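# Move the T-shirt hanger onto the other rack's tape

## Task

Carry the hanger that holds the T-shirt over to the second rack and hang it on that rack's rail with the hook sitting on the red tape. The hanger should be roughly perpendicular to the rail and must end level and motionless, with the shirt about centred on it. Any hanger already on that rail has to remain there. Neither rack is anchored, and both must finish upright and close to where they started. The robot must not topple or be left leaning, or the task fails.

## Robot and tools

ROBOT. An omnidirectional wheeled base with a column about 1.7 m high. A carriage rides the column (lift_m, 0 to 1 m) and carries two six-joint arms, left and right, each with a five-finger hand. The arm bases sit about 0.57 m + lift_m above the floor, and carriage parts reach roughly 0.15 m lower. A hand point reaches up to 0.78 m from its shoulder but only about 0.4 m below the arm base. Parked arm: joints 1-6 = 0, 0.05, 0.05, 1.45, 0, 0. Cameras: carriage_camera (on the carriage, forward, tilted about 20 degrees down), left_wrist_camera and right_wrist_camera (on each wrist, little-finger side, aimed at the hand point).

FRAMES. Base frame: origin on the floor under the base centre, x forward, y left, z up, metres. The left_hand and right_hand readings are hand points in this frame; they are often a bit high, especially at long reach. Odometry frame = base frame at scene start; base_odometry counts wheel turns only (slip counts as travel), heading in rad, left positive, -3.142 to 3.142.

TOOL move. Optional keys: base, joints, speeds, min_time_s, cameras, blocking. base holds exactly one relative command, an offset from where the base last reported itself: translate_m (forward +, -2 to 2 m), strafe_m (left +, -2 to 2 m) or rotate_rad (counter-clockwise +, -6.3 to 6.3 rad). joints is a single dictionary of absolute targets by name, covering both arms together: lift_m in metres; left_/right_joint1_rad..joint6_rad in radians. Joint 1 swings the arm about vertical (0 forward, + left, -2.617 to 3.054); joint 2 shoulder (0 upper arm back and level, 1.57 up, 3.14 forward; 0 to 3.141); joint 3 elbow (0 folded, 3.14 straight; 0 to 3.141); joint 4 wrist pitch (+ lifts fingertips, -1.57 to 1.57); joint 5 wrist yaw (+ turns fingertips right, -1.57 to 1.57); joint 6 roll about the fingers (-2.094 to 2.094). With joints 5 and 6 at 0 a level hand's palm faces down. Hand keys per side, each an absolute target from -1 (closed) to +1 (open): _hand_little, _ring, _middle, _index, _thumb_bend, _thumb_turn (-1 = thumb opposite fingers). _hand_force_limit (-1 to 1, about 0 to 10 N, 15 N for thumb) and _hand_speed (-0.96 to 1) are settings. A motor only starts when its target changes by 0.002 or more; for a gentle grip use speed -0.94 or lower. speeds caps top speeds for this call: translate_m/strafe_m 0.02-0.5 m/s, rotate_rad 0.05-1.57 rad/s, lift_m 0.02-0.27 m/s. min_time_s (0.1-8 s) is the shortest duration for arm motions; 2 or more slows the hand and straightens its path. An action lasts at most about 14-15 s. blocking true (default) returns when everything rests; false returns in about 0.5 s. cameras: list of names or ["all"]; an unknown name invalidates the call.

OTHER TOOLS. wait(seconds 0-10, cameras) lets time pass. stop(cameras) brakes all running motions. zoom_image(camera, region [x0,y0,x1,y1] pixels, max 504x504) enlarges part of the newest image. show_instructions shows reference pages. finished_scene(scene 1) ends the scene irreversibly; the result must hold without the robot.

RESULTS. base_status and joint_status: done, moving, off_target (resting short, may still push), not_followed (held back by the arm-collision check, shown with 'joint command not followed'), contact_stop or time_out (uncommanded stops; the motion holds where it stopped and later move/wait/finished_scene calls in that reply are skipped), limit_stop_at_motor_heat. on_its_own reports things the robot did unasked. motor_effort is percent of maximum, bracket = peak. Hand lines: _hand_stopped_by gives six words (little, ring, middle, index, thumb_bend, thumb_turn): moving, target, force, stalled, fault; _load_n per motor in N, positive when pushed open; a lost grip shows as loads near 0. MOTOR HOT warns at 75 °C; at 100 °C the arm drops for 30-60 s (OVER-TEMPERATURE FAULT). Park arms while thinking or driving to cool them.

CAUTIONS. Racks are loose: bump them and they slide or topple, so drive slowly near them. Default base speed already makes contact a hard hit. Arms have no contact stop and keep pressing. Never let the two arms press or hit each other (that usually ends the scene). Keep the carriage low and arms close while driving with the hanger to avoid tipping. After an unexpected stop, back off about 0.2 m the way you came. Don't drop the hanger or let the shirt slide off; lower it gently onto the rail. Avoid too much force on fingers. Thinking time lets the scene keep running.

Each tool is called after "Request:" by a JSON object that holds its "op" and its "data".

Reference images:

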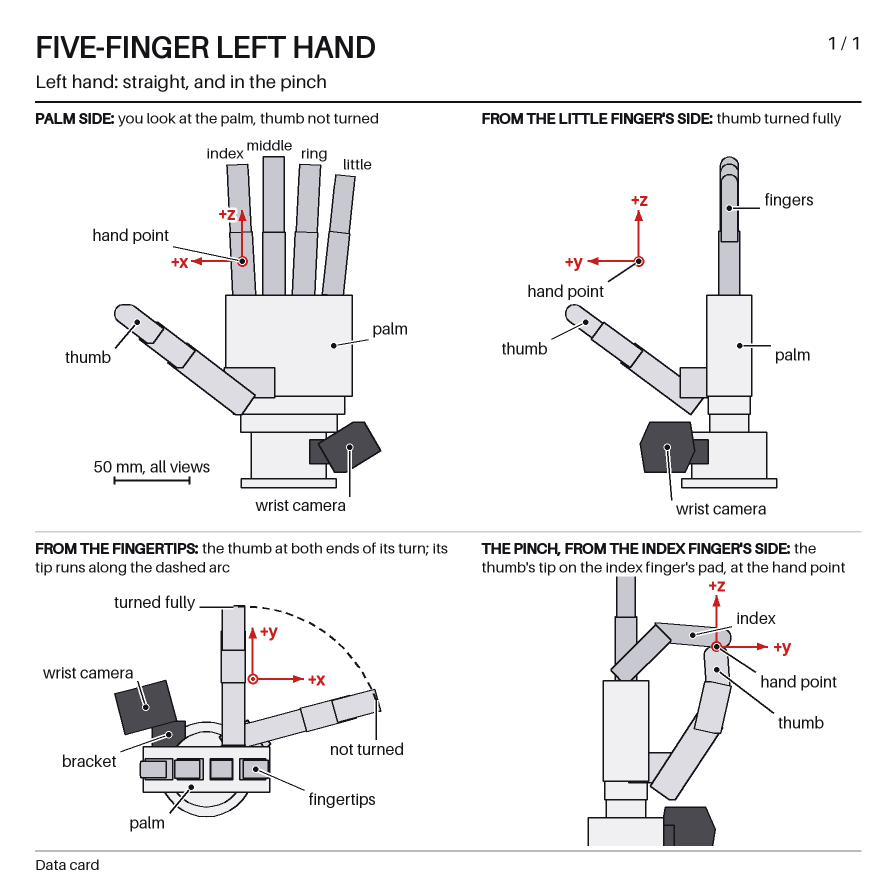

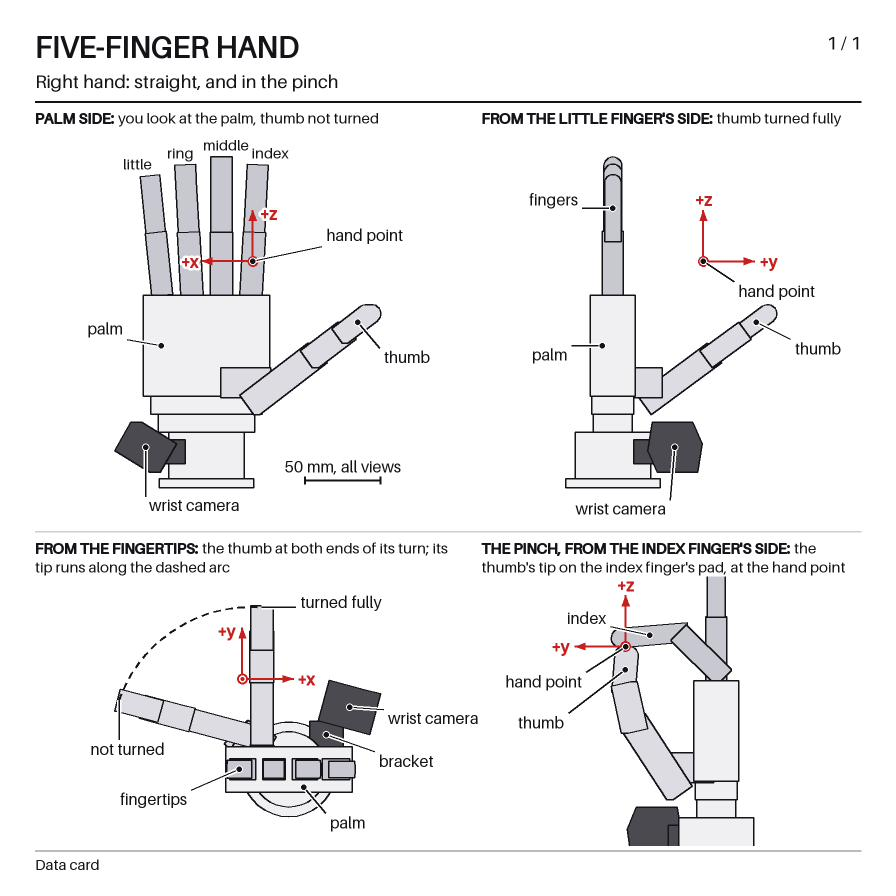

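## Session

Request:
{"op": "move", "data": {"cameras": ["all"]}}

Scene clock: 0.00 s.
Joint torques (N m): no reading
base_odometry: x=+0.000 y=+0.000 heading=+0.000
base_status: not commanded
joint_positions: lift_m=+0.300 left_joint1_rad=-0.003 left_joint2_rad=+0.059 left_joint3_rad=+0.061 left_joint4_rad=+1.444 left_joint5_rad=-0.013 left_joint6_rad=-0.047 right_joint1_rad=+0.006 right_joint2_rad=+0.055 right_joint3_rad=+0.047 right_joint4_rad=+1.444 right_joint5_rad=+0.040 right_joint6_rad=+0.013 left_hand_little=+1.000 left_hand_ring=+1.000 left_hand_middle=+1.000 left_hand_index=+1.000 left_hand_thumb_turn=+1.000 left_hand_thumb_bend=+1.000 left_hand_force_limit=+0.000 left_hand_speed=-0.800 right_hand_little=+1.000 right_hand_ring=+1.000 right_hand_middle=+1.000 right_hand_index=+1.000 right_hand_thumb_turn=+1.000 right_hand_thumb_bend=+1.000 right_hand_force_limit=+0.000 right_hand_speed=-0.800
joint_status: not commanded
left_hand_stopped_by: target,target,target,target,target,target
right_hand_stopped_by: target,target,target,target,target,target
left_little_load_n: 0.0
left_ring_load_n: 0.0
left_middle_load_n: 0.0
left_index_load_n: 0.0
left_thumb_bend_load_n: 0.0
left_thumb_turn_load_n: 0.0
right_little_load_n: 0.0
right_ring_load_n: 0.0
right_middle_load_n: 0.0
right_index_load_n: 0.5
right_thumb_bend_load_n: 0.0
right_thumb_turn_load_n: 0.0
motor_effort: lift_m=+20 drive_wheels=+0
left_hand: x=+0.3179 y=+0.2862 z=+1.3279 quat_wxyz=(+0.688, -0.050, +0.039, -0.723) (m; base frame)
right_hand: x=+0.3220 y=-0.2933 z=+1.3241 quat_wxyz=(+0.711, -0.033, +0.062, -0.700) (m; base frame)
pictures: carriage_camera, left_wrist_camera, right_wrist_camera

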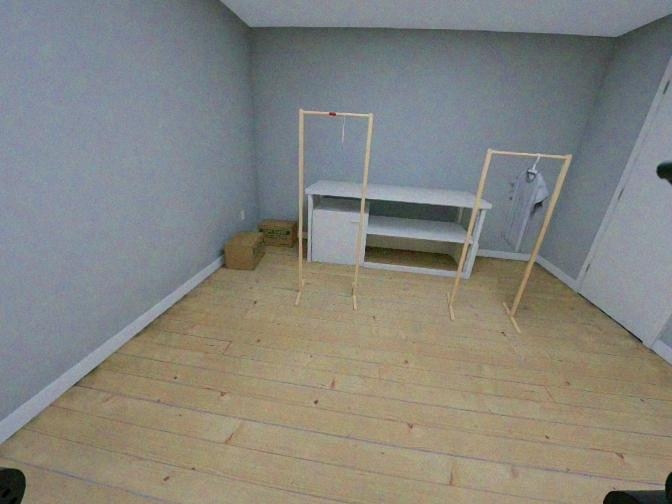

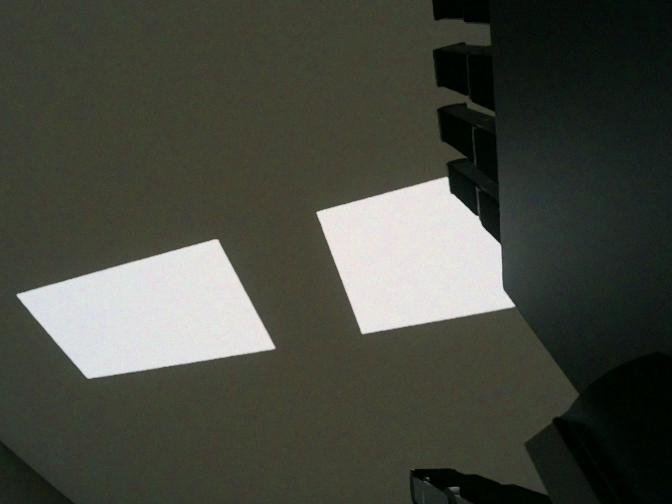

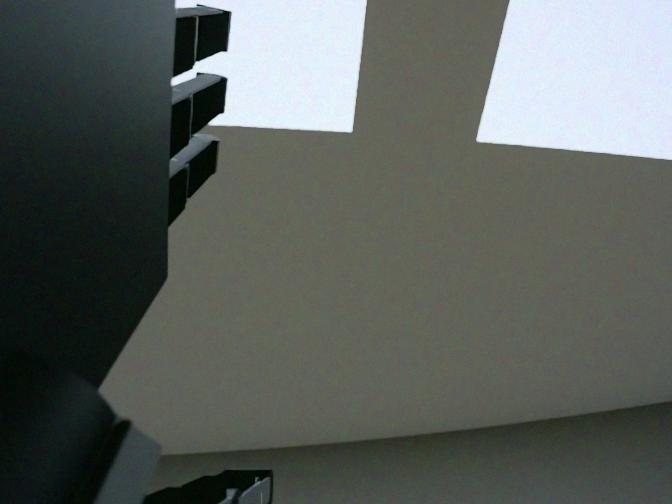

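Request:
{"op": "zoom_image", "data": {"camera": "carriage_camera", "region": [270, 90, 430, 210]}}

Request:
{"op": "zoom_image", "data": {"camera": "carriage_camera", "region": [450, 130, 600, 250]}}

Request:
{"op": "zoom_image", "data": {"camera": "carriage_camera", "region": [420, 220, 580, 340]}}

Scaled by 3.150 from the camera's image (finer frame: 960x720).

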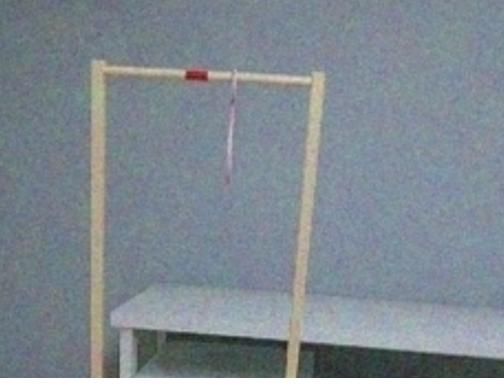

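Scaled by 3.360 from the camera's image (finer frame: 960x720).

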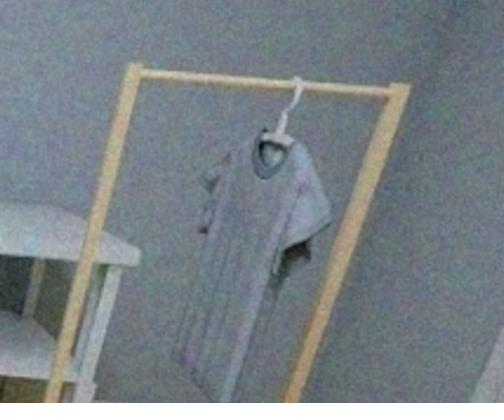

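Scaled by 3.150 from the camera's image (finer frame: 960x720).

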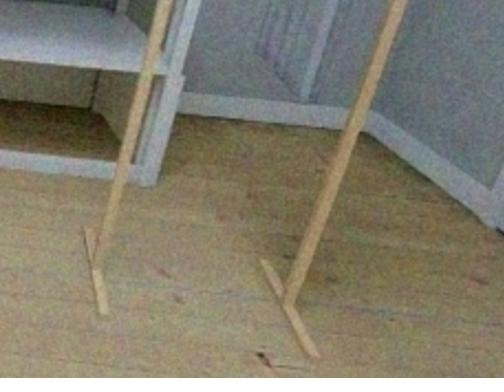

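Request:
{"op": "move", "data": {"base": {"strafe_m": -1.04}, "joints": {"lift_m": 0.45}}}

Request:
{"op": "move", "data": {"base": {"translate_m": 0.85}}}

Request:
{"op": "move", "data": {"base": {"rotate_rad": -0.26}, "cameras": ["carriage_camera"]}}

Scene clock: 59.93 s.
Joint torques (N m): left_arm=[-0.21 4.23 5.44 -0.09 -0.02 0.14] | right_arm=[0.05 3.62 4.97 0.21 -0.04 0.01]
move: done
base_odometry: x=+0.000 y=-1.040 heading=+0.000
base_status: done
joint_positions: lift_m=+0.450 left_joint1_rad=-0.003 left_joint2_rad=+0.059 left_joint3_rad=+0.061 left_joint4_rad=+1.444 left_joint5_rad=-0.013 left_joint6_rad=-0.047 right_joint1_rad=+0.006 right_joint2_rad=+0.054 right_joint3_rad=+0.047 right_joint4_rad=+1.443 right_joint5_rad=+0.040 right_joint6_rad=+0.013 left_hand_little=+1.000 left_hand_ring=+1.000 left_hand_middle=+1.000 left_hand_index=+1.000 left_hand_thumb_turn=+1.000 left_hand_thumb_bend=+1.000 left_hand_force_limit=+0.000 left_hand_speed=-0.800 right_hand_little=+1.000 right_hand_ring=+1.000 right_hand_middle=+1.000 right_hand_index=+1.000 right_hand_thumb_turn=+1.000 right_hand_thumb_bend=+1.000 right_hand_force_limit=+0.000 right_hand_speed=-0.800
joint_status: all done
left_hand_stopped_by: target,target,target,target,target,target
right_hand_stopped_by: target,target,target,target,target,target
left_little_load_n: 0.0
left_ring_load_n: 0.0
left_middle_load_n: 0.0
left_index_load_n: 0.0
left_thumb_bend_load_n: 0.0
left_thumb_turn_load_n: 0.0
right_little_load_n: 0.0
right_ring_load_n: 0.0
right_middle_load_n: 0.0
right_index_load_n: 0.0
right_thumb_bend_load_n: 0.0
right_thumb_turn_load_n: 0.0
motor_effort: lift_m=+23(28) drive_wheels=-5(13)
left_hand: x=+0.3179 y=+0.2863 z=+1.4775 quat_wxyz=(+0.688, -0.050, +0.039, -0.723)
right_hand: x=+0.3220 y=-0.2933 z=+1.4738 quat_wxyz=(+0.711, -0.033, +0.062, -0.700)
pictures: none

Scene clock: 63.93 s.
Joint torques (N m): left_arm=[-0.2 4.14 5.37 -0.05 0.06 0.12] | right_arm=[0.03 3.51 4.93 0.26 -0.04 -0.02]
move: done
base_odometry: x=+0.850 y=-1.041 heading=-0.001
base_status: done
joint_positions: lift_m=+0.450 left_joint1_rad=-0.003 left_joint2_rad=+0.059 left_joint3_rad=+0.061 left_joint4_rad=+1.442 left_joint5_rad=-0.013 left_joint6_rad=-0.047 right_joint1_rad=+0.006 right_joint2_rad=+0.054 right_joint3_rad=+0.047 right_joint4_rad=+1.442 right_joint5_rad=+0.040 right_joint6_rad=+0.013 left_hand_little=+1.000 left_hand_ring=+1.000 left_hand_middle=+1.000 left_hand_index=+1.000 left_hand_thumb_turn=+1.000 left_hand_thumb_bend=+1.000 left_hand_force_limit=+0.000 left_hand_speed=-0.800 right_hand_little=+1.000 right_hand_ring=+1.000 right_hand_middle=+1.000 right_hand_index=+1.000 right_hand_thumb_turn=+1.000 right_hand_thumb_bend=+1.000 right_hand_force_limit=+0.000 right_hand_speed=-0.800
joint_status: not commanded
left_hand_stopped_by: target,target,target,target,target,target
right_hand_stopped_by: target,target,target,target,target,target
left_little_load_n: 0.0
left_ring_load_n: 0.0
left_middle_load_n: 0.0
left_index_load_n: 0.0
left_thumb_bend_load_n: 0.0
left_thumb_turn_load_n: 0.0
right_little_load_n: 0.0
right_ring_load_n: 0.0
right_middle_load_n: 0.0
right_index_load_n: 0.0
right_thumb_bend_load_n: 0.0
right_thumb_turn_load_n: 0.0
motor_effort: lift_m=+22(24) drive_wheels=-6(12)
left_hand: x=+0.3186 y=+0.2863 z=+1.4773 quat_wxyz=(+0.688, -0.051, +0.039, -0.723)
right_hand: x=+0.3222 y=-0.2933 z=+1.4737 quat_wxyz=(+0.711, -0.034, +0.062, -0.700)
pictures: none

Scene clock: 65.37 s.
Joint torques (N m): left_arm=[-0.2 4.22 5.45 -0.09 0.01 0.1] | right_arm=[0.06 3.6 4.78 0.27 -0.03 -0.03]
move: done
base_odometry: x=+0.850 y=-1.041 heading=-0.261
base_status: done
joint_positions: lift_m=+0.450 left_joint1_rad=-0.003 left_joint2_rad=+0.059 left_joint3_rad=+0.061 left_joint4_rad=+1.442 left_joint5_rad=-0.013 left_joint6_rad=-0.047 right_joint1_rad=+0.006 right_joint2_rad=+0.054 right_joint3_rad=+0.047 right_joint4_rad=+1.441 right_joint5_rad=+0.040 right_joint6_rad=+0.013 left_hand_little=+1.000 left_hand_ring=+1.000 left_hand_middle=+1.000 left_hand_index=+1.000 left_hand_thumb_turn=+1.000 left_hand_thumb_bend=+1.000 left_hand_force_limit=+0.000 left_hand_speed=-0.800 right_hand_little=+1.000 right_hand_ring=+1.000 right_hand_middle=+1.000 right_hand_index=+1.000 right_hand_thumb_turn=+1.000 right_hand_thumb_bend=+1.000 right_hand_force_limit=+0.000 right_hand_speed=-0.800
joint_status: not commanded
left_hand_stopped_by: target,target,target,target,target,target
right_hand_stopped_by: target,target,target,target,target,target
left_little_load_n: 0.0
left_ring_load_n: 0.0
left_middle_load_n: -0.5
left_index_load_n: 0.0
left_thumb_bend_load_n: 0.0
left_thumb_turn_load_n: 0.0
right_little_load_n: 0.0
right_ring_load_n: 0.0
right_middle_load_n: 0.0
right_index_load_n: 0.0
right_thumb_bend_load_n: 0.0
right_thumb_turn_load_n: 0.0
motor_effort: lift_m=+23(24) drive_wheels=+6(12)
left_hand: x=+0.3186 y=+0.2863 z=+1.4773 quat_wxyz=(+0.688, -0.051, +0.039, -0.723)
right_hand: x=+0.3224 y=-0.2933 z=+1.4736 quat_wxyz=(+0.711, -0.034, +0.063, -0.700)
carriage_camera: T_world_to_cam=[[0.01466, -0.99859, 0.05107, -0.07861], [-0.37595, -0.05283, -0.92513, 1.38997], [0.92652, -0.00564, -0.3762, 0.41663]] pos_world=[0.1377, -0.00271, 1.44666]

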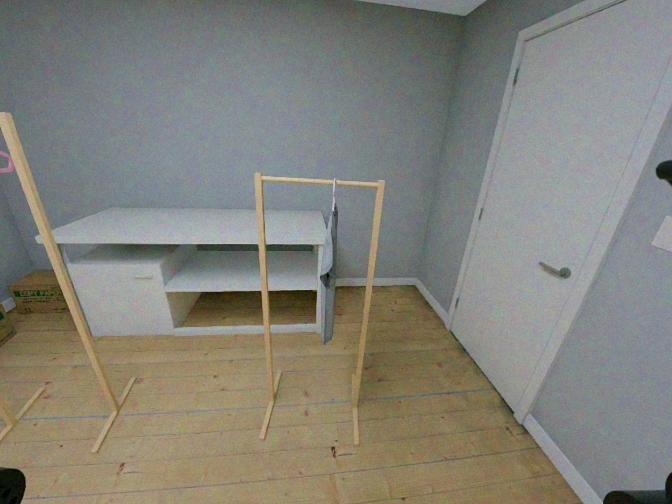

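Request:
{"op": "zoom_image", "data": {"camera": "carriage_camera", "region": [270, 160, 400, 360]}}

Request:
{"op": "zoom_image", "data": {"camera": "carriage_camera", "region": [300, 170, 370, 230]}}

Request:
{"op": "zoom_image", "data": {"camera": "carriage_camera", "region": [0, 100, 60, 200]}}

Scaled by 2.520 from the camera's image (finer frame: 960x720).

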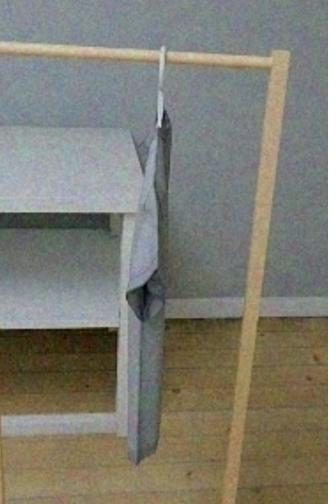

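Scaled by 7.200 from the camera's image (finer frame: 960x720).

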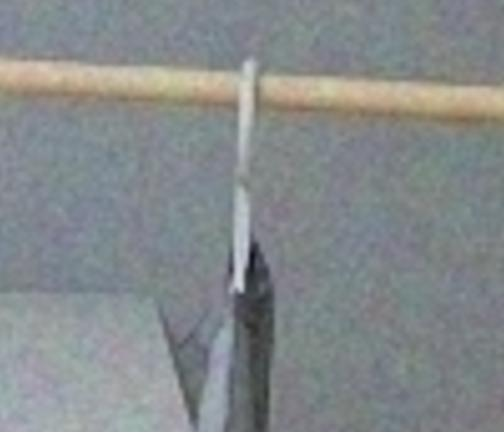

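Scaled by 5.040 from the camera's image (finer frame: 960x720).

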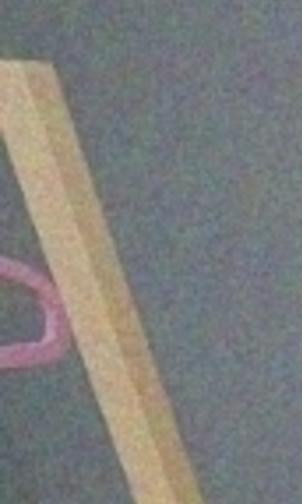

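Request:
{"op": "move", "data": {"base": {"translate_m": 0.4}, "joints": {"lift_m": 0.6, "left_hand_thumb_turn": -1, "left_hand_ring": -1, "left_hand_little": -1}, "speeds": {"translate_m": 0.25}, "cameras": ["carriage_camera"]}}

Request:
{"op": "zoom_image", "data": {"camera": "carriage_camera", "region": [260, 180, 420, 340]}}

Scene clock: 134.90 s.
Joint torques (N m): left_arm=[-0.27 4.1 5.44 -0.04 0.03 0.14] | right_arm=[-0.01 3.55 4.98 0.27 -0.05 0]
move: done
base_odometry: x=+1.236 y=-1.144 heading=-0.261
base_status: done
joint_positions: lift_m=+0.600 left_joint1_rad=-0.003 left_joint2_rad=+0.059 left_joint3_rad=+0.061 left_joint4_rad=+1.444 left_joint5_rad=-0.013 left_joint6_rad=-0.047 right_joint1_rad=+0.006 right_joint2_rad=+0.054 right_joint3_rad=+0.047 right_joint4_rad=+1.441 right_joint5_rad=+0.040 right_joint6_rad=+0.013 left_hand_little=-1.000 left_hand_ring=-1.000 left_hand_middle=+1.000 left_hand_index=+1.000 left_hand_thumb_turn=-1.000 left_hand_thumb_bend=+1.000 left_hand_force_limit=+0.000 left_hand_speed=-0.800 right_hand_little=+1.000 right_hand_ring=+1.000 right_hand_middle=+1.000 right_hand_index=+1.000 right_hand_thumb_turn=+1.000 right_hand_thumb_bend=+1.000 right_hand_force_limit=+0.000 right_hand_speed=-0.800
joint_status: all done
left_hand_stopped_by: target,target,target,target,target,target
right_hand_stopped_by: target,target,target,target,target,target
left_little_load_n: 0.0
left_ring_load_n: 0.0
left_middle_load_n: 0.0
left_index_load_n: 0.0
left_thumb_bend_load_n: 0.0
left_thumb_turn_load_n: 0.0
right_little_load_n: 0.0
right_ring_load_n: 0.0
right_middle_load_n: 0.0
right_index_load_n: 0.0
right_thumb_bend_load_n: 0.0
right_thumb_turn_load_n: 0.0
motor_effort: lift_m=+23(28) drive_wheels=-7(16)
left_hand: x=+0.3180 y=+0.2863 z=+1.6275 quat_wxyz=(+0.688, -0.050, +0.039, -0.723)
right_hand: x=+0.3225 y=-0.2933 z=+1.6236 quat_wxyz=(+0.711, -0.034, +0.063, -0.700)
carriage_camera: T_world_to_cam=[[0.01466, -0.99859, 0.05107, -0.08627], [-0.37595, -0.05283, -0.92513, 1.52874], [0.92652, -0.00564, -0.3762, 0.47306]] pos_world=[0.1377, -0.00271, 1.59666]

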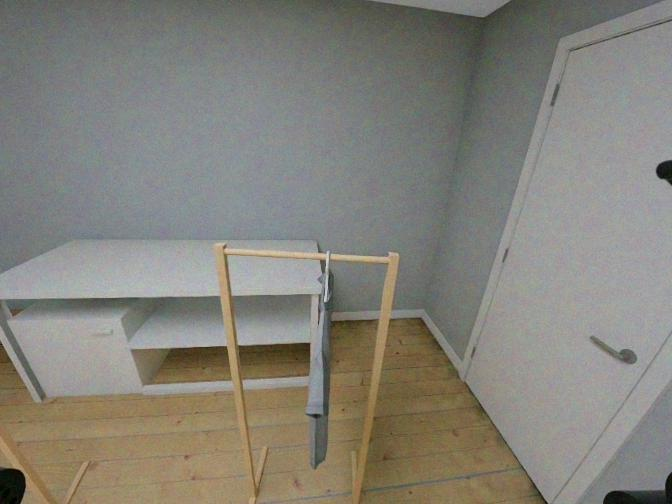

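Scaled by 3.150 from the camera's image (finer frame: 960x720).

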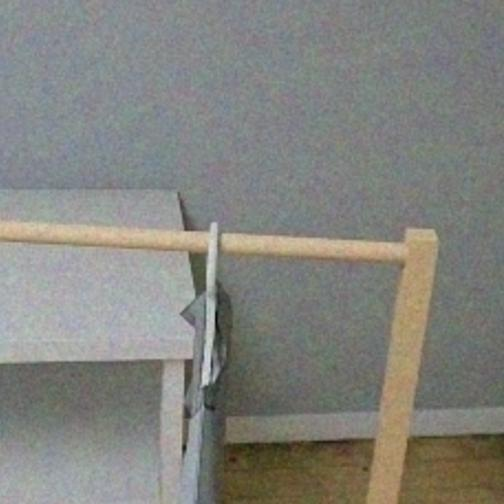

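Request:
{"op": "move", "data": {"joints": {"left_joint1_rad": -0.3, "left_joint2_rad": 1.34, "left_joint3_rad": 0.255, "left_joint4_rad": 0.685, "left_joint5_rad": 0, "left_joint6_rad": -1.57}, "min_time_s": 3, "cameras": ["carriage_camera", "left_wrist_camera"]}}

Scene clock: 164.80 s.
Joint torques (N m): left_arm=[-0.58 -1.92 8.2 1.86 0.13 -0.02] | right_arm=[0.05 3.51 4.92 0.24 -0.03 0.02]
move: done
base_odometry: x=+1.236 y=-1.144 heading=-0.261
base_status: not commanded
joint_positions: lift_m=+0.600 left_joint1_rad=-0.296 left_joint2_rad=+1.328 left_joint3_rad=+0.229 left_joint4_rad=+0.700 left_joint5_rad=-0.008 left_joint6_rad=-1.555 right_joint1_rad=+0.006 right_joint2_rad=+0.054 right_joint3_rad=+0.047 right_joint4_rad=+1.441 right_joint5_rad=+0.040 right_joint6_rad=+0.013 left_hand_little=-1.000 left_hand_ring=-1.000 left_hand_middle=+1.000 left_hand_index=+1.000 left_hand_thumb_turn=-1.000 left_hand_thumb_bend=+1.000 left_hand_force_limit=+0.000 left_hand_speed=-0.800 right_hand_little=+1.000 right_hand_ring=+1.000 right_hand_middle=+1.000 right_hand_index=+1.000 right_hand_thumb_turn=+1.000 right_hand_thumb_bend=+1.000 right_hand_force_limit=+0.000 right_hand_speed=-0.800
joint_status: all done
left_hand_stopped_by: target,target,target,target,target,target
right_hand_stopped_by: target,target,target,target,target,target
left_little_load_n: 0.0
left_ring_load_n: 0.0
left_middle_load_n: 0.0
left_index_load_n: 0.0
left_thumb_bend_load_n: 0.0
left_thumb_turn_load_n: -0.5
right_little_load_n: 0.0
right_ring_load_n: 0.0
right_middle_load_n: 0.0
right_index_load_n: 0.0
right_thumb_bend_load_n: 0.0
right_thumb_turn_load_n: 0.0
motor_effort: lift_m=+23(24) drive_wheels=+5(10)
left_hand: x=+0.5715 y=+0.1502 z=+1.2807 quat_wxyz=(-0.074, -0.824, +0.127, -0.548)
right_hand: x=+0.3225 y=-0.2933 z=+1.6236 quat_wxyz=(+0.711, -0.034, +0.063, -0.700)
carriage_camera: T_world_to_cam=[[0.01466, -0.99859, 0.05107, -0.08627], [-0.37595, -0.05283, -0.92513, 1.52874], [0.92652, -0.00564, -0.3762, 0.47306]] pos_world=[0.1377, -0.00271, 1.59666]
left_wrist_camera: T_world_to_cam=[[0.35913, 0.90157, 0.24123, -0.65151], [-0.16835, -0.19166, 0.96691, -1.11101], [0.91797, -0.38787, 0.08295, -0.4539]] pos_world=[0.46361, 0.1984, 1.26907]

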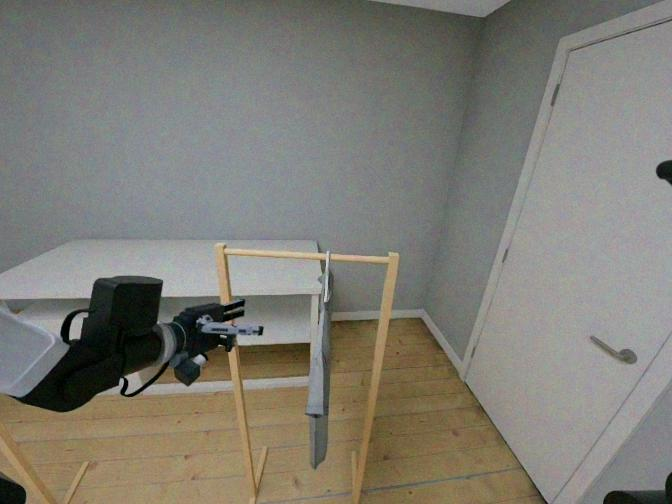

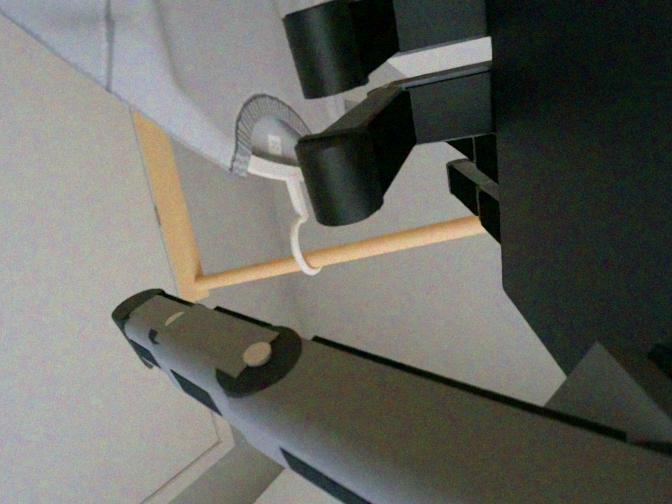

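Request:
{"op": "zoom_image", "data": {"camera": "left_wrist_camera", "region": [200, 70, 400, 300]}}

Scaled by 2.191 from the camera's image (finer frame: 960x720).

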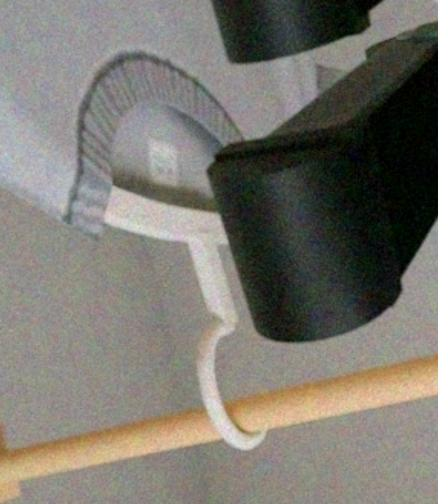

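Request:
{"op": "move", "data": {"base": {"translate_m": 0.1}, "joints": {"lift_m": 0.45}, "speeds": {"translate_m": 0.1, "lift_m": 0.1}}}

Request:
{"op": "move", "data": {"joints": {"left_joint1_rad": -0.324, "left_joint2_rad": 1.728, "left_joint3_rad": 0.75, "left_joint4_rad": 0.883, "left_joint5_rad": 0.226, "left_joint6_rad": -1.57}, "min_time_s": 3, "cameras": ["carriage_camera", "left_wrist_camera"]}}

Scene clock: 242.97 s.
Joint torques (N m): left_arm=[-0.49 -2.29 7.68 1.97 0.16 -0.07] | right_arm=[0.08 3.37 4.97 0.24 -0.03 0]
move: done
base_odometry: x=+1.333 y=-1.170 heading=-0.262
base_status: done
joint_positions: lift_m=+0.450 left_joint1_rad=-0.297 left_joint2_rad=+1.330 left_joint3_rad=+0.234 left_joint4_rad=+0.689 left_joint5_rad=-0.005 left_joint6_rad=-1.556 right_joint1_rad=+0.006 right_joint2_rad=+0.054 right_joint3_rad=+0.047 right_joint4_rad=+1.441 right_joint5_rad=+0.040 right_joint6_rad=+0.013 left_hand_little=-1.000 left_hand_ring=-1.000 left_hand_middle=+1.000 left_hand_index=+1.000 left_hand_thumb_turn=-1.000 left_hand_thumb_bend=+1.000 left_hand_force_limit=+0.000 left_hand_speed=-0.800 right_hand_little=+1.000 right_hand_ring=+1.000 right_hand_middle=+1.000 right_hand_index=+1.000 right_hand_thumb_turn=+1.000 right_hand_thumb_bend=+1.000 right_hand_force_limit=+0.000 right_hand_speed=-0.800
joint_status: all done
left_hand_stopped_by: target,target,target,target,target,target
right_hand_stopped_by: target,target,target,target,target,target
left_little_load_n: 0.0
left_ring_load_n: 0.0
left_middle_load_n: 0.0
left_index_load_n: 0.0
left_thumb_bend_load_n: 0.0
left_thumb_turn_load_n: -0.5
right_little_load_n: 0.0
right_ring_load_n: 0.0
right_middle_load_n: 0.0
right_index_load_n: 0.0
right_thumb_bend_load_n: 0.0
right_thumb_turn_load_n: -0.5
motor_effort: lift_m=+18(19) drive_wheels=-8(14)
left_hand: x=+0.5715 y=+0.1491 z=+1.1300 quat_wxyz=(-0.075, -0.826, +0.128, -0.544)
right_hand: x=+0.3224 y=-0.2933 z=+1.4742 quat_wxyz=(+0.711, -0.034, +0.063, -0.700)
pictures: none

Scene clock: 246.27 s.
Joint torques (N m): left_arm=[-0.59 -5.35 8.84 2.1 0.17 -0.03] | right_arm=[0.08 3.56 4.98 0.27 -0.03 -0.04]
move: done
base_odometry: x=+1.333 y=-1.170 heading=-0.262
base_status: not commanded
joint_positions: lift_m=+0.450 left_joint1_rad=-0.320 left_joint2_rad=+1.708 left_joint3_rad=+0.722 left_joint4_rad=+0.876 left_joint5_rad=+0.218 left_joint6_rad=-1.556 right_joint1_rad=+0.006 right_joint2_rad=+0.054 right_joint3_rad=+0.047 right_joint4_rad=+1.441 right_joint5_rad=+0.040 right_joint6_rad=+0.013 left_hand_little=-1.000 left_hand_ring=-1.000 left_hand_middle=+1.000 left_hand_index=+1.000 left_hand_thumb_turn=-1.000 left_hand_thumb_bend=+1.000 left_hand_force_limit=+0.000 left_hand_speed=-0.800 right_hand_little=+1.000 right_hand_ring=+1.000 right_hand_middle=+1.000 right_hand_index=+1.000 right_hand_thumb_turn=+1.000 right_hand_thumb_bend=+1.000 right_hand_force_limit=+0.000 right_hand_speed=-0.800
joint_status: all done
left_hand_stopped_by: target,target,target,target,target,target
right_hand_stopped_by: target,target,target,target,target,target
left_little_load_n: 0.0
left_ring_load_n: 0.0
left_middle_load_n: 0.0
left_index_load_n: 0.0
left_thumb_bend_load_n: 0.0
left_thumb_turn_load_n: -0.5
right_little_load_n: 0.0
right_ring_load_n: 0.0
right_middle_load_n: 0.0
right_index_load_n: 0.0
right_thumb_bend_load_n: 0.0
right_thumb_turn_load_n: 0.0
motor_effort: lift_m=+18(19) drive_wheels=+5(10)
left_hand: x=+0.6618 y=+0.0664 z=+1.2354 quat_wxyz=(-0.181, -0.718, +0.195, -0.643)
right_hand: x=+0.3226 y=-0.2933 z=+1.4742 quat_wxyz=(+0.711, -0.034, +0.063, -0.700)
carriage_camera: T_world_to_cam=[[0.01466, -0.99859, 0.05107, -0.07864], [-0.37595, -0.05283, -0.92513, 1.39053], [0.92652, -0.00564, -0.3762, 0.41685]] pos_world=[0.1377, -0.00271, 1.44726]
left_wrist_camera: T_world_to_cam=[[0.51037, 0.82902, 0.2286, -0.67711], [-0.43202, 0.01732, 0.9017, -0.82685], [0.74356, -0.55896, 0.36699, -0.78965]] pos_world=[0.57552, 0.13428, 1.19015]

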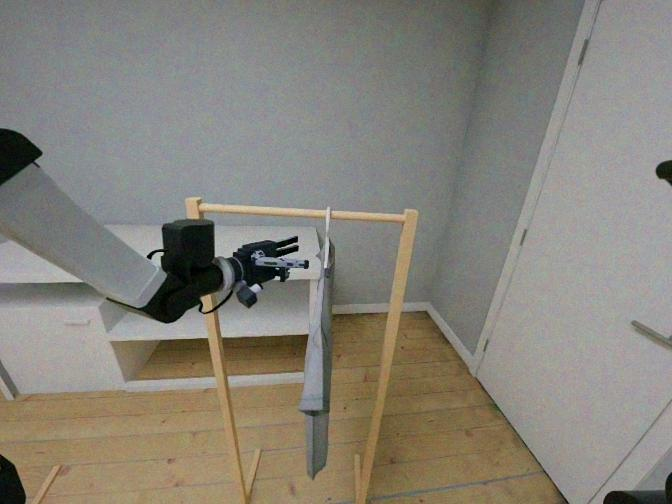

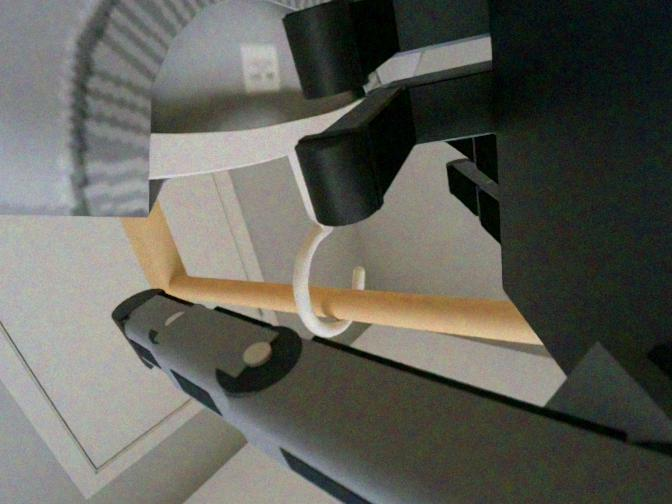

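Request:
{"op": "move", "data": {"joints": {"left_joint1_rad": -0.55, "left_joint2_rad": 1.69, "left_joint3_rad": 0.632, "left_joint4_rad": 1.02, "left_joint5_rad": -0.19, "left_joint6_rad": -1.585, "left_hand_ring": 1, "left_hand_little": 1, "left_hand_middle": 0.3, "left_hand_index": 0.3}, "min_time_s": 2.5, "cameras": ["carriage_camera", "left_wrist_camera"]}}

Request:
{"op": "zoom_image", "data": {"camera": "carriage_camera", "region": [220, 180, 400, 340]}}

Scene clock: 329.17 s.
Joint torques (N m): left_arm=[-0.58 -8.55 4.63 2.15 -0.08 -0.03] | right_arm=[0.02 3.59 4.85 0.24 -0.02 0]
move: off_target
base_odometry: x=+1.333 y=-1.170 heading=-0.262
base_status: not commanded
joint_positions: lift_m=+0.450 left_joint1_rad=-0.546 left_joint2_rad=+1.708 left_joint3_rad=+0.649 left_joint4_rad=+1.013 left_joint5_rad=-0.182 left_joint6_rad=-1.571 right_joint1_rad=+0.006 right_joint2_rad=+0.054 right_joint3_rad=+0.047 right_joint4_rad=+1.441 right_joint5_rad=+0.040 right_joint6_rad=+0.013 left_hand_little=+1.000 left_hand_ring=+1.000 left_hand_middle=+1.000 left_hand_index=+0.300 left_hand_thumb_turn=-1.000 left_hand_thumb_bend=+1.000 left_hand_force_limit=+0.000 left_hand_speed=-0.800 right_hand_little=+1.000 right_hand_ring=+1.000 right_hand_middle=+1.000 right_hand_index=+1.000 right_hand_thumb_turn=+1.000 right_hand_thumb_bend=+1.000 right_hand_force_limit=+0.000 right_hand_speed=-0.800
joint_status: left_hand_middle off_target (ended at +1.000, target +0.300); the others done
left_hand_stopped_by: target,target,fault,target,target,target
right_hand_stopped_by: target,target,target,target,target,target
left_little_load_n: 0.0
left_ring_load_n: 0.0
left_middle_load_n: 0.0
left_index_load_n: 0.0
left_thumb_bend_load_n: 0.0
left_thumb_turn_load_n: 0.0
right_little_load_n: 0.0
right_ring_load_n: 0.0
right_middle_load_n: 0.0
right_index_load_n: 0.0
right_thumb_bend_load_n: 0.0
right_thumb_turn_load_n: 0.0
motor_effort: lift_m=+18(19) drive_wheels=+5(6)
left_hand: x=+0.6444 y=+0.0347 z=+1.2381 quat_wxyz=(-0.122, -0.711, +0.133, -0.680)
right_hand: x=+0.3226 y=-0.2933 z=+1.4742 quat_wxyz=(+0.711, -0.034, +0.063, -0.700)
carriage_camera: T_world_to_cam=[[0.01466, -0.99859, 0.05107, -0.07864], [-0.37595, -0.05283, -0.92513, 1.39053], [0.92652, -0.00564, -0.3762, 0.41685]] pos_world=[0.1377, -0.00271, 1.44726]
left_wrist_camera: T_world_to_cam=[[0.34388, 0.90621, 0.24603, -0.55963], [-0.48529, -0.0528, 0.87276, -0.76366], [0.80389, -0.41952, 0.42162, -0.90673]] pos_world=[0.55076, 0.08643, 1.18647]

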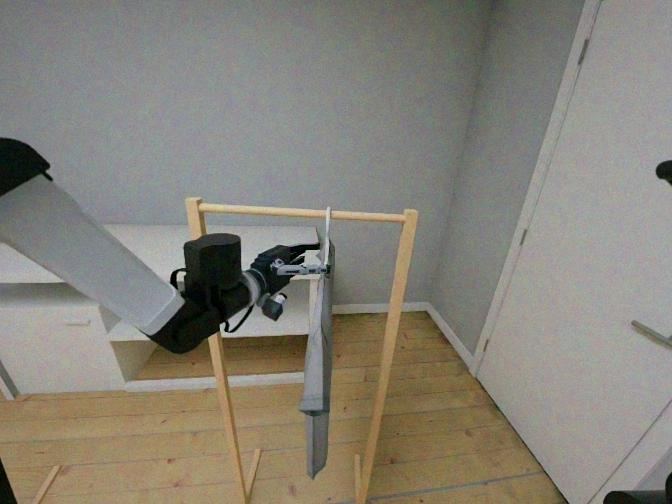

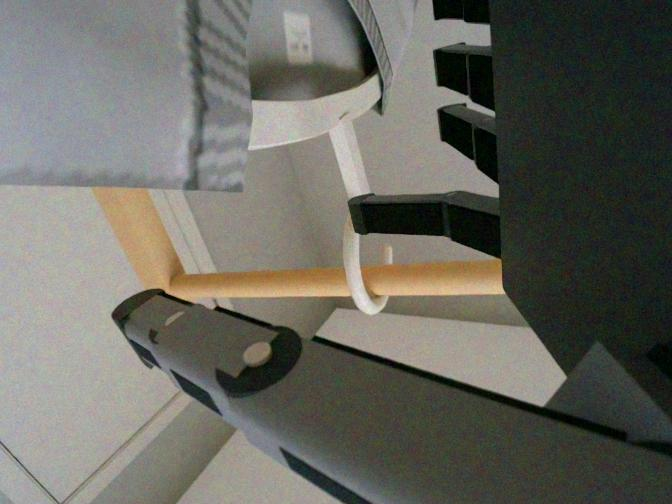

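Scaled by 2.800 from the camera's image (finer frame: 960x720).

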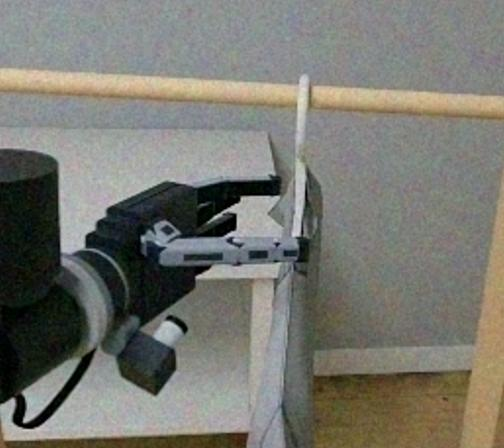

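Request:
{"op": "move", "data": {"joints": {"left_joint1_rad": -0.477, "left_joint2_rad": 1.875, "left_joint3_rad": 0.868, "left_joint4_rad": 0.966, "left_joint5_rad": -0.115, "left_joint6_rad": -1.585, "left_hand_index": 0.6}, "min_time_s": 3, "cameras": ["carriage_camera", "left_wrist_camera"]}}

Request:
{"op": "zoom_image", "data": {"camera": "carriage_camera", "region": [220, 180, 400, 340]}}

Scene clock: 359.20 s.
Joint torques (N m): left_arm=[0.13 -6.56 8.55 1.92 0.17 -0.05] | right_arm=[-0.05 3.6 5.04 0.27 -0.02 -0.04]
move: done
base_odometry: x=+1.333 y=-1.170 heading=-0.262
base_status: not commanded
joint_positions: lift_m=+0.450 left_joint1_rad=-0.481 left_joint2_rad=+1.853 left_joint3_rad=+0.840 left_joint4_rad=+0.980 left_joint5_rad=-0.123 left_joint6_rad=-1.571 right_joint1_rad=+0.006 right_joint2_rad=+0.054 right_joint3_rad=+0.047 right_joint4_rad=+1.441 right_joint5_rad=+0.040 right_joint6_rad=+0.013 left_hand_little=+1.000 left_hand_ring=+1.000 left_hand_middle=+1.000 left_hand_index=+0.600 left_hand_thumb_turn=-1.000 left_hand_thumb_bend=+1.000 left_hand_force_limit=+0.000 left_hand_speed=-0.800 right_hand_little=+1.000 right_hand_ring=+1.000 right_hand_middle=+1.000 right_hand_index=+1.000 right_hand_thumb_turn=+1.000 right_hand_thumb_bend=+1.000 right_hand_force_limit=+0.000 right_hand_speed=-0.800
joint_status: all done
left_hand_stopped_by: target,target,fault,target,target,target
right_hand_stopped_by: target,target,target,target,target,target
left_little_load_n: 0.0
left_ring_load_n: 0.0
left_middle_load_n: 0.0
left_index_load_n: 0.0
left_thumb_bend_load_n: 0.0
left_thumb_turn_load_n: 0.0
right_little_load_n: 0.0
right_ring_load_n: 0.0
right_middle_load_n: 0.0
right_index_load_n: -0.5
right_thumb_bend_load_n: 0.0
right_thumb_turn_load_n: 0.0
motor_effort: lift_m=+17(19) drive_wheels=+5(6)
left_hand: x=+0.6950 y=+0.0316 z=+1.2421 quat_wxyz=(-0.123, -0.707, +0.129, -0.685)
right_hand: x=+0.3226 y=-0.2933 z=+1.4742 quat_wxyz=(+0.711, -0.034, +0.063, -0.700)
carriage_camera: T_world_to_cam=[[0.01466, -0.99859, 0.05107, -0.07864], [-0.37595, -0.05283, -0.92513, 1.39053], [0.92652, -0.00564, -0.3762, 0.41685]] pos_world=[0.1377, -0.00271, 1.44726]
left_wrist_camera: T_world_to_cam=[[0.33643, 0.91018, 0.24163, -0.56466], [-0.4944, -0.04767, 0.86793, -0.73062], [0.80149, -0.41146, 0.43396, -0.96434]] pos_world=[0.60165, 0.08232, 1.18905]

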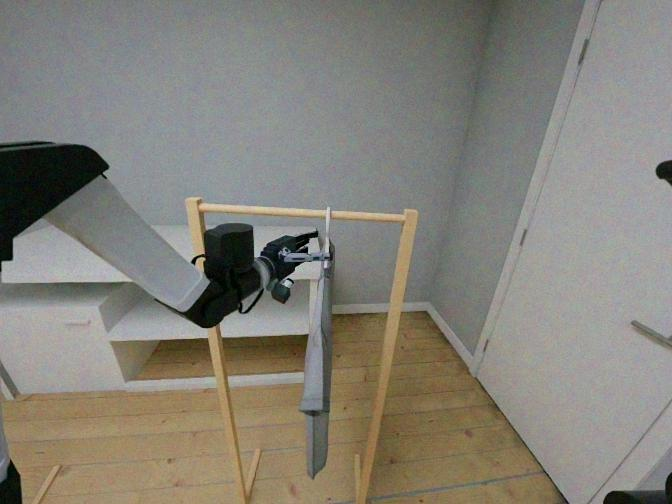

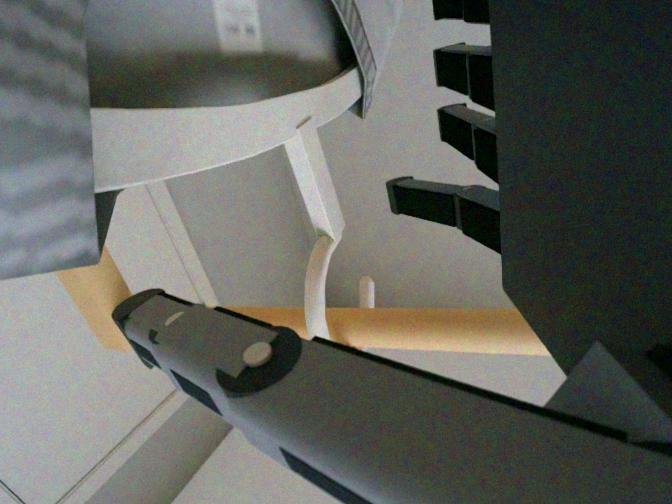

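Scaled by 2.800 from the camera's image (finer frame: 960x720).

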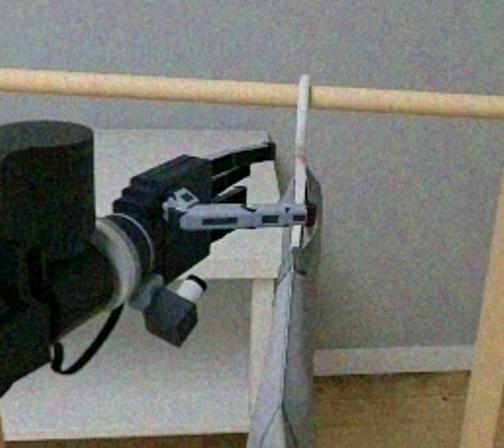

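Request:
{"op": "move", "data": {"joints": {"left_joint1_rad": -0.467, "left_joint2_rad": 1.965, "left_joint3_rad": 0.999, "left_joint4_rad": 0.913, "left_joint5_rad": -0.104}, "min_time_s": 3, "cameras": ["carriage_camera", "left_wrist_camera"]}}

Request:
{"op": "zoom_image", "data": {"camera": "carriage_camera", "region": [220, 180, 400, 340]}}

Scene clock: 381.80 s.
Joint torques (N m): left_arm=[0.02 -7.41 9.09 1.96 0.12 -0.06] | right_arm=[-0.03 3.45 4.77 0.26 -0.02 -0.03]
move: done
base_odometry: x=+1.333 y=-1.170 heading=-0.262
base_status: not commanded
joint_positions: lift_m=+0.450 left_joint1_rad=-0.471 left_joint2_rad=+1.942 left_joint3_rad=+0.971 left_joint4_rad=+0.927 left_joint5_rad=-0.112 left_joint6_rad=-1.571 right_joint1_rad=+0.006 right_joint2_rad=+0.054 right_joint3_rad=+0.047 right_joint4_rad=+1.441 right_joint5_rad=+0.040 right_joint6_rad=+0.013 left_hand_little=+1.000 left_hand_ring=+1.000 left_hand_middle=+1.000 left_hand_index=+0.600 left_hand_thumb_turn=-1.000 left_hand_thumb_bend=+1.000 left_hand_force_limit=+0.000 left_hand_speed=-0.800 right_hand_little=+1.000 right_hand_ring=+1.000 right_hand_middle=+1.000 right_hand_index=+1.000 right_hand_thumb_turn=+1.000 right_hand_thumb_bend=+1.000 right_hand_force_limit=+0.000 right_hand_speed=-0.800
joint_status: all done
left_hand_stopped_by: target,target,fault,target,target,target
right_hand_stopped_by: target,target,target,target,target,target
left_little_load_n: 0.0
left_ring_load_n: 0.0
left_middle_load_n: 0.0
left_index_load_n: 0.5
left_thumb_bend_load_n: 0.0
left_thumb_turn_load_n: -0.5
right_little_load_n: 0.0
right_ring_load_n: 0.0
right_middle_load_n: 0.0
right_index_load_n: 0.0
right_thumb_bend_load_n: 0.0
right_thumb_turn_load_n: -0.5
motor_effort: lift_m=+18(19) drive_wheels=+4(6)
left_hand: x=+0.7228 y=+0.0210 z=+1.2395 quat_wxyz=(-0.122, -0.710, +0.131, -0.681)
right_hand: x=+0.3226 y=-0.2933 z=+1.4742 quat_wxyz=(+0.711, -0.034, +0.063, -0.700)
carriage_camera: T_world_to_cam=[[0.01466, -0.99859, 0.05107, -0.07864], [-0.37595, -0.05283, -0.92513, 1.39053], [0.92652, -0.00564, -0.3762, 0.41685]] pos_world=[0.1377, -0.00271, 1.44726]
left_wrist_camera: T_world_to_cam=[[0.34012, 0.90858, 0.24248, -0.56735], [-0.48603, -0.0509, 0.87246, -0.7267], [0.80504, -0.41459, 0.42429, -0.98042]] pos_world=[0.62906, 0.07202, 1.18757]

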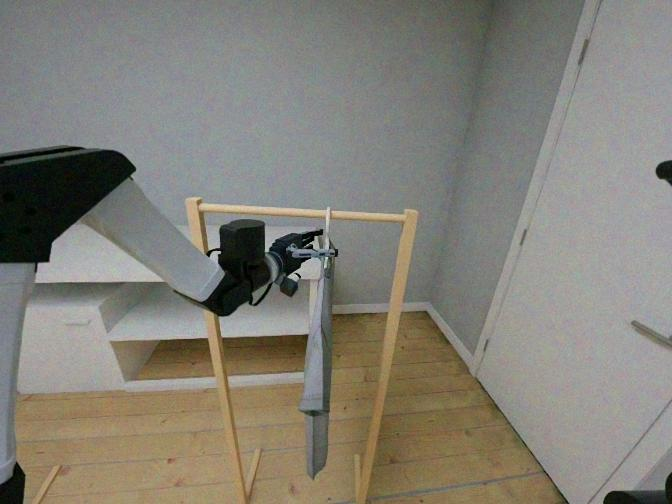

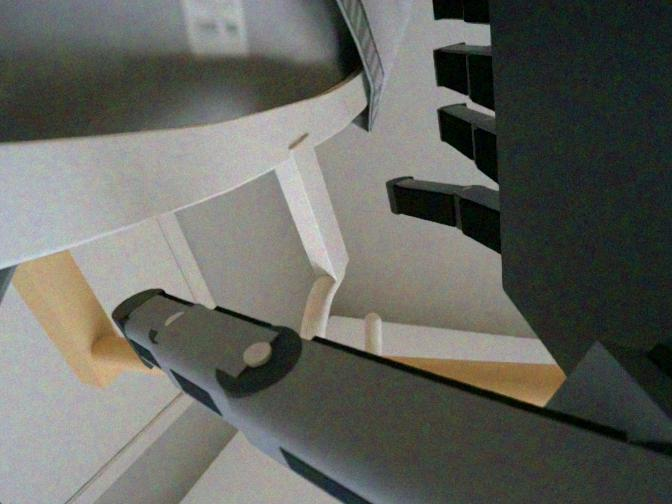

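Scaled by 2.800 from the camera's image (finer frame: 960x720).

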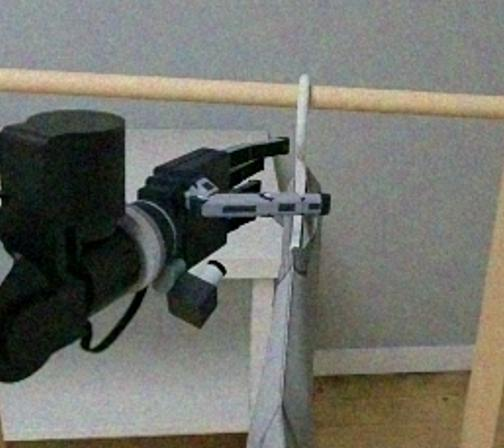

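Request:
{"op": "move", "data": {"joints": {"lift_m": 0.446, "left_hand_index": 0.1, "left_hand_thumb_bend": 0.2, "left_hand_force_limit": -0.6, "left_hand_speed": -0.85}, "speeds": {"lift_m": 0.02}, "cameras": ["carriage_camera", "left_wrist_camera"]}}

Request:
{"op": "zoom_image", "data": {"camera": "carriage_camera", "region": [270, 200, 370, 300]}}

Scene clock: 398.73 s.
Joint torques (N m): left_arm=[0.2 -7.49 8.84 1.96 0.18 0] | right_arm=[0.01 3.49 4.86 0.26 -0.03 0.01]
move: done
base_odometry: x=+1.333 y=-1.170 heading=-0.262
base_status: not commanded
joint_positions: lift_m=+0.446 left_joint1_rad=-0.471 left_joint2_rad=+1.943 left_joint3_rad=+0.972 left_joint4_rad=+0.924 left_joint5_rad=-0.111 left_joint6_rad=-1.572 right_joint1_rad=+0.006 right_joint2_rad=+0.054 right_joint3_rad=+0.047 right_joint4_rad=+1.441 right_joint5_rad=+0.040 right_joint6_rad=+0.013 left_hand_little=+1.000 left_hand_ring=+1.000 left_hand_middle=+1.000 left_hand_index=+0.100 left_hand_thumb_turn=-1.000 left_hand_thumb_bend=+0.200 left_hand_force_limit=-0.600 left_hand_speed=-0.850 right_hand_little=+1.000 right_hand_ring=+1.000 right_hand_middle=+1.000 right_hand_index=+1.000 right_hand_thumb_turn=+1.000 right_hand_thumb_bend=+1.000 right_hand_force_limit=+0.000 right_hand_speed=-0.800
joint_status: all done
left_hand_stopped_by: target,target,fault,target,target,target
right_hand_stopped_by: target,target,target,target,target,target
left_little_load_n: 0.0
left_ring_load_n: 0.0
left_middle_load_n: 0.0
left_index_load_n: 0.0
left_thumb_bend_load_n: 0.0
left_thumb_turn_load_n: 0.0
right_little_load_n: 0.0
right_ring_load_n: 0.0
right_middle_load_n: 0.0
right_index_load_n: 0.0
right_thumb_bend_load_n: 0.0
right_thumb_turn_load_n: 0.0
motor_effort: lift_m=+17(17) drive_wheels=+4(6)
left_hand: x=+0.7230 y=+0.0208 z=+1.2346 quat_wxyz=(-0.122, -0.712, +0.131, -0.679)
right_hand: x=+0.3226 y=-0.2933 z=+1.4704 quat_wxyz=(+0.711, -0.034, +0.063, -0.700)
carriage_camera: T_world_to_cam=[[0.01466, -0.99859, 0.05107, -0.07845], [-0.37595, -0.05283, -0.92513, 1.38701], [0.92652, -0.00564, -0.3762, 0.41542]] pos_world=[0.1377, -0.00271, 1.44346]
left_wrist_camera: T_world_to_cam=[[0.3412, 0.90818, 0.24248, -0.5668], [-0.48331, -0.05175, 0.87392, -0.72607], [0.80622, -0.41538, 0.42127, -0.97564]] pos_world=[0.62906, 0.07192, 1.18297]

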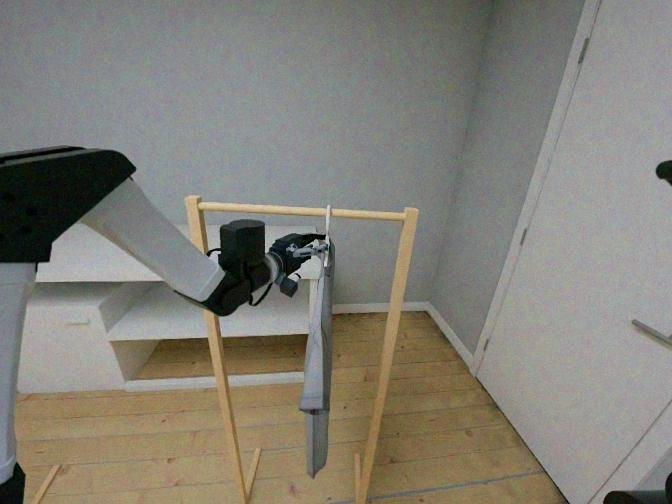

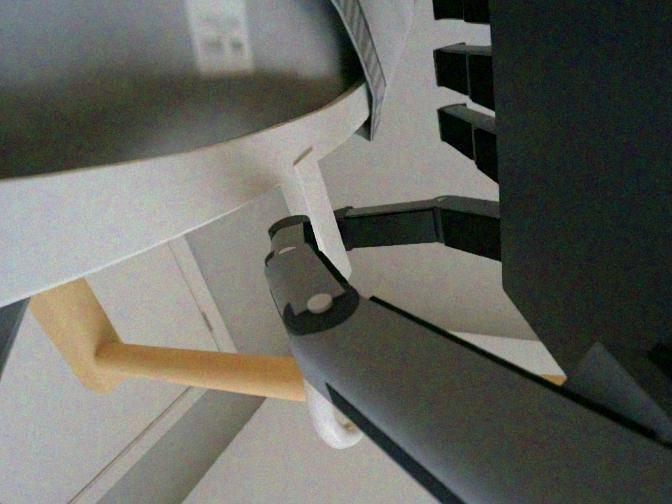

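Scaled by 5.040 from the camera's image (finer frame: 960x720).

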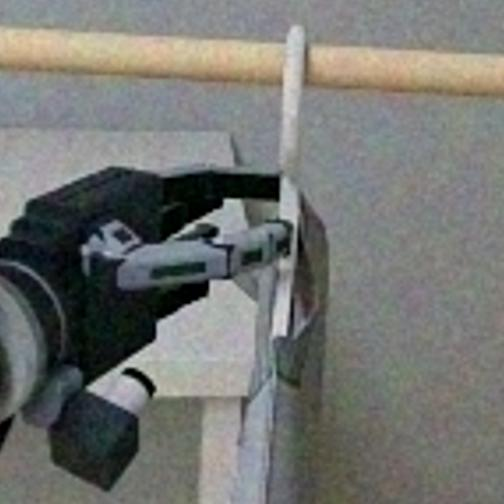

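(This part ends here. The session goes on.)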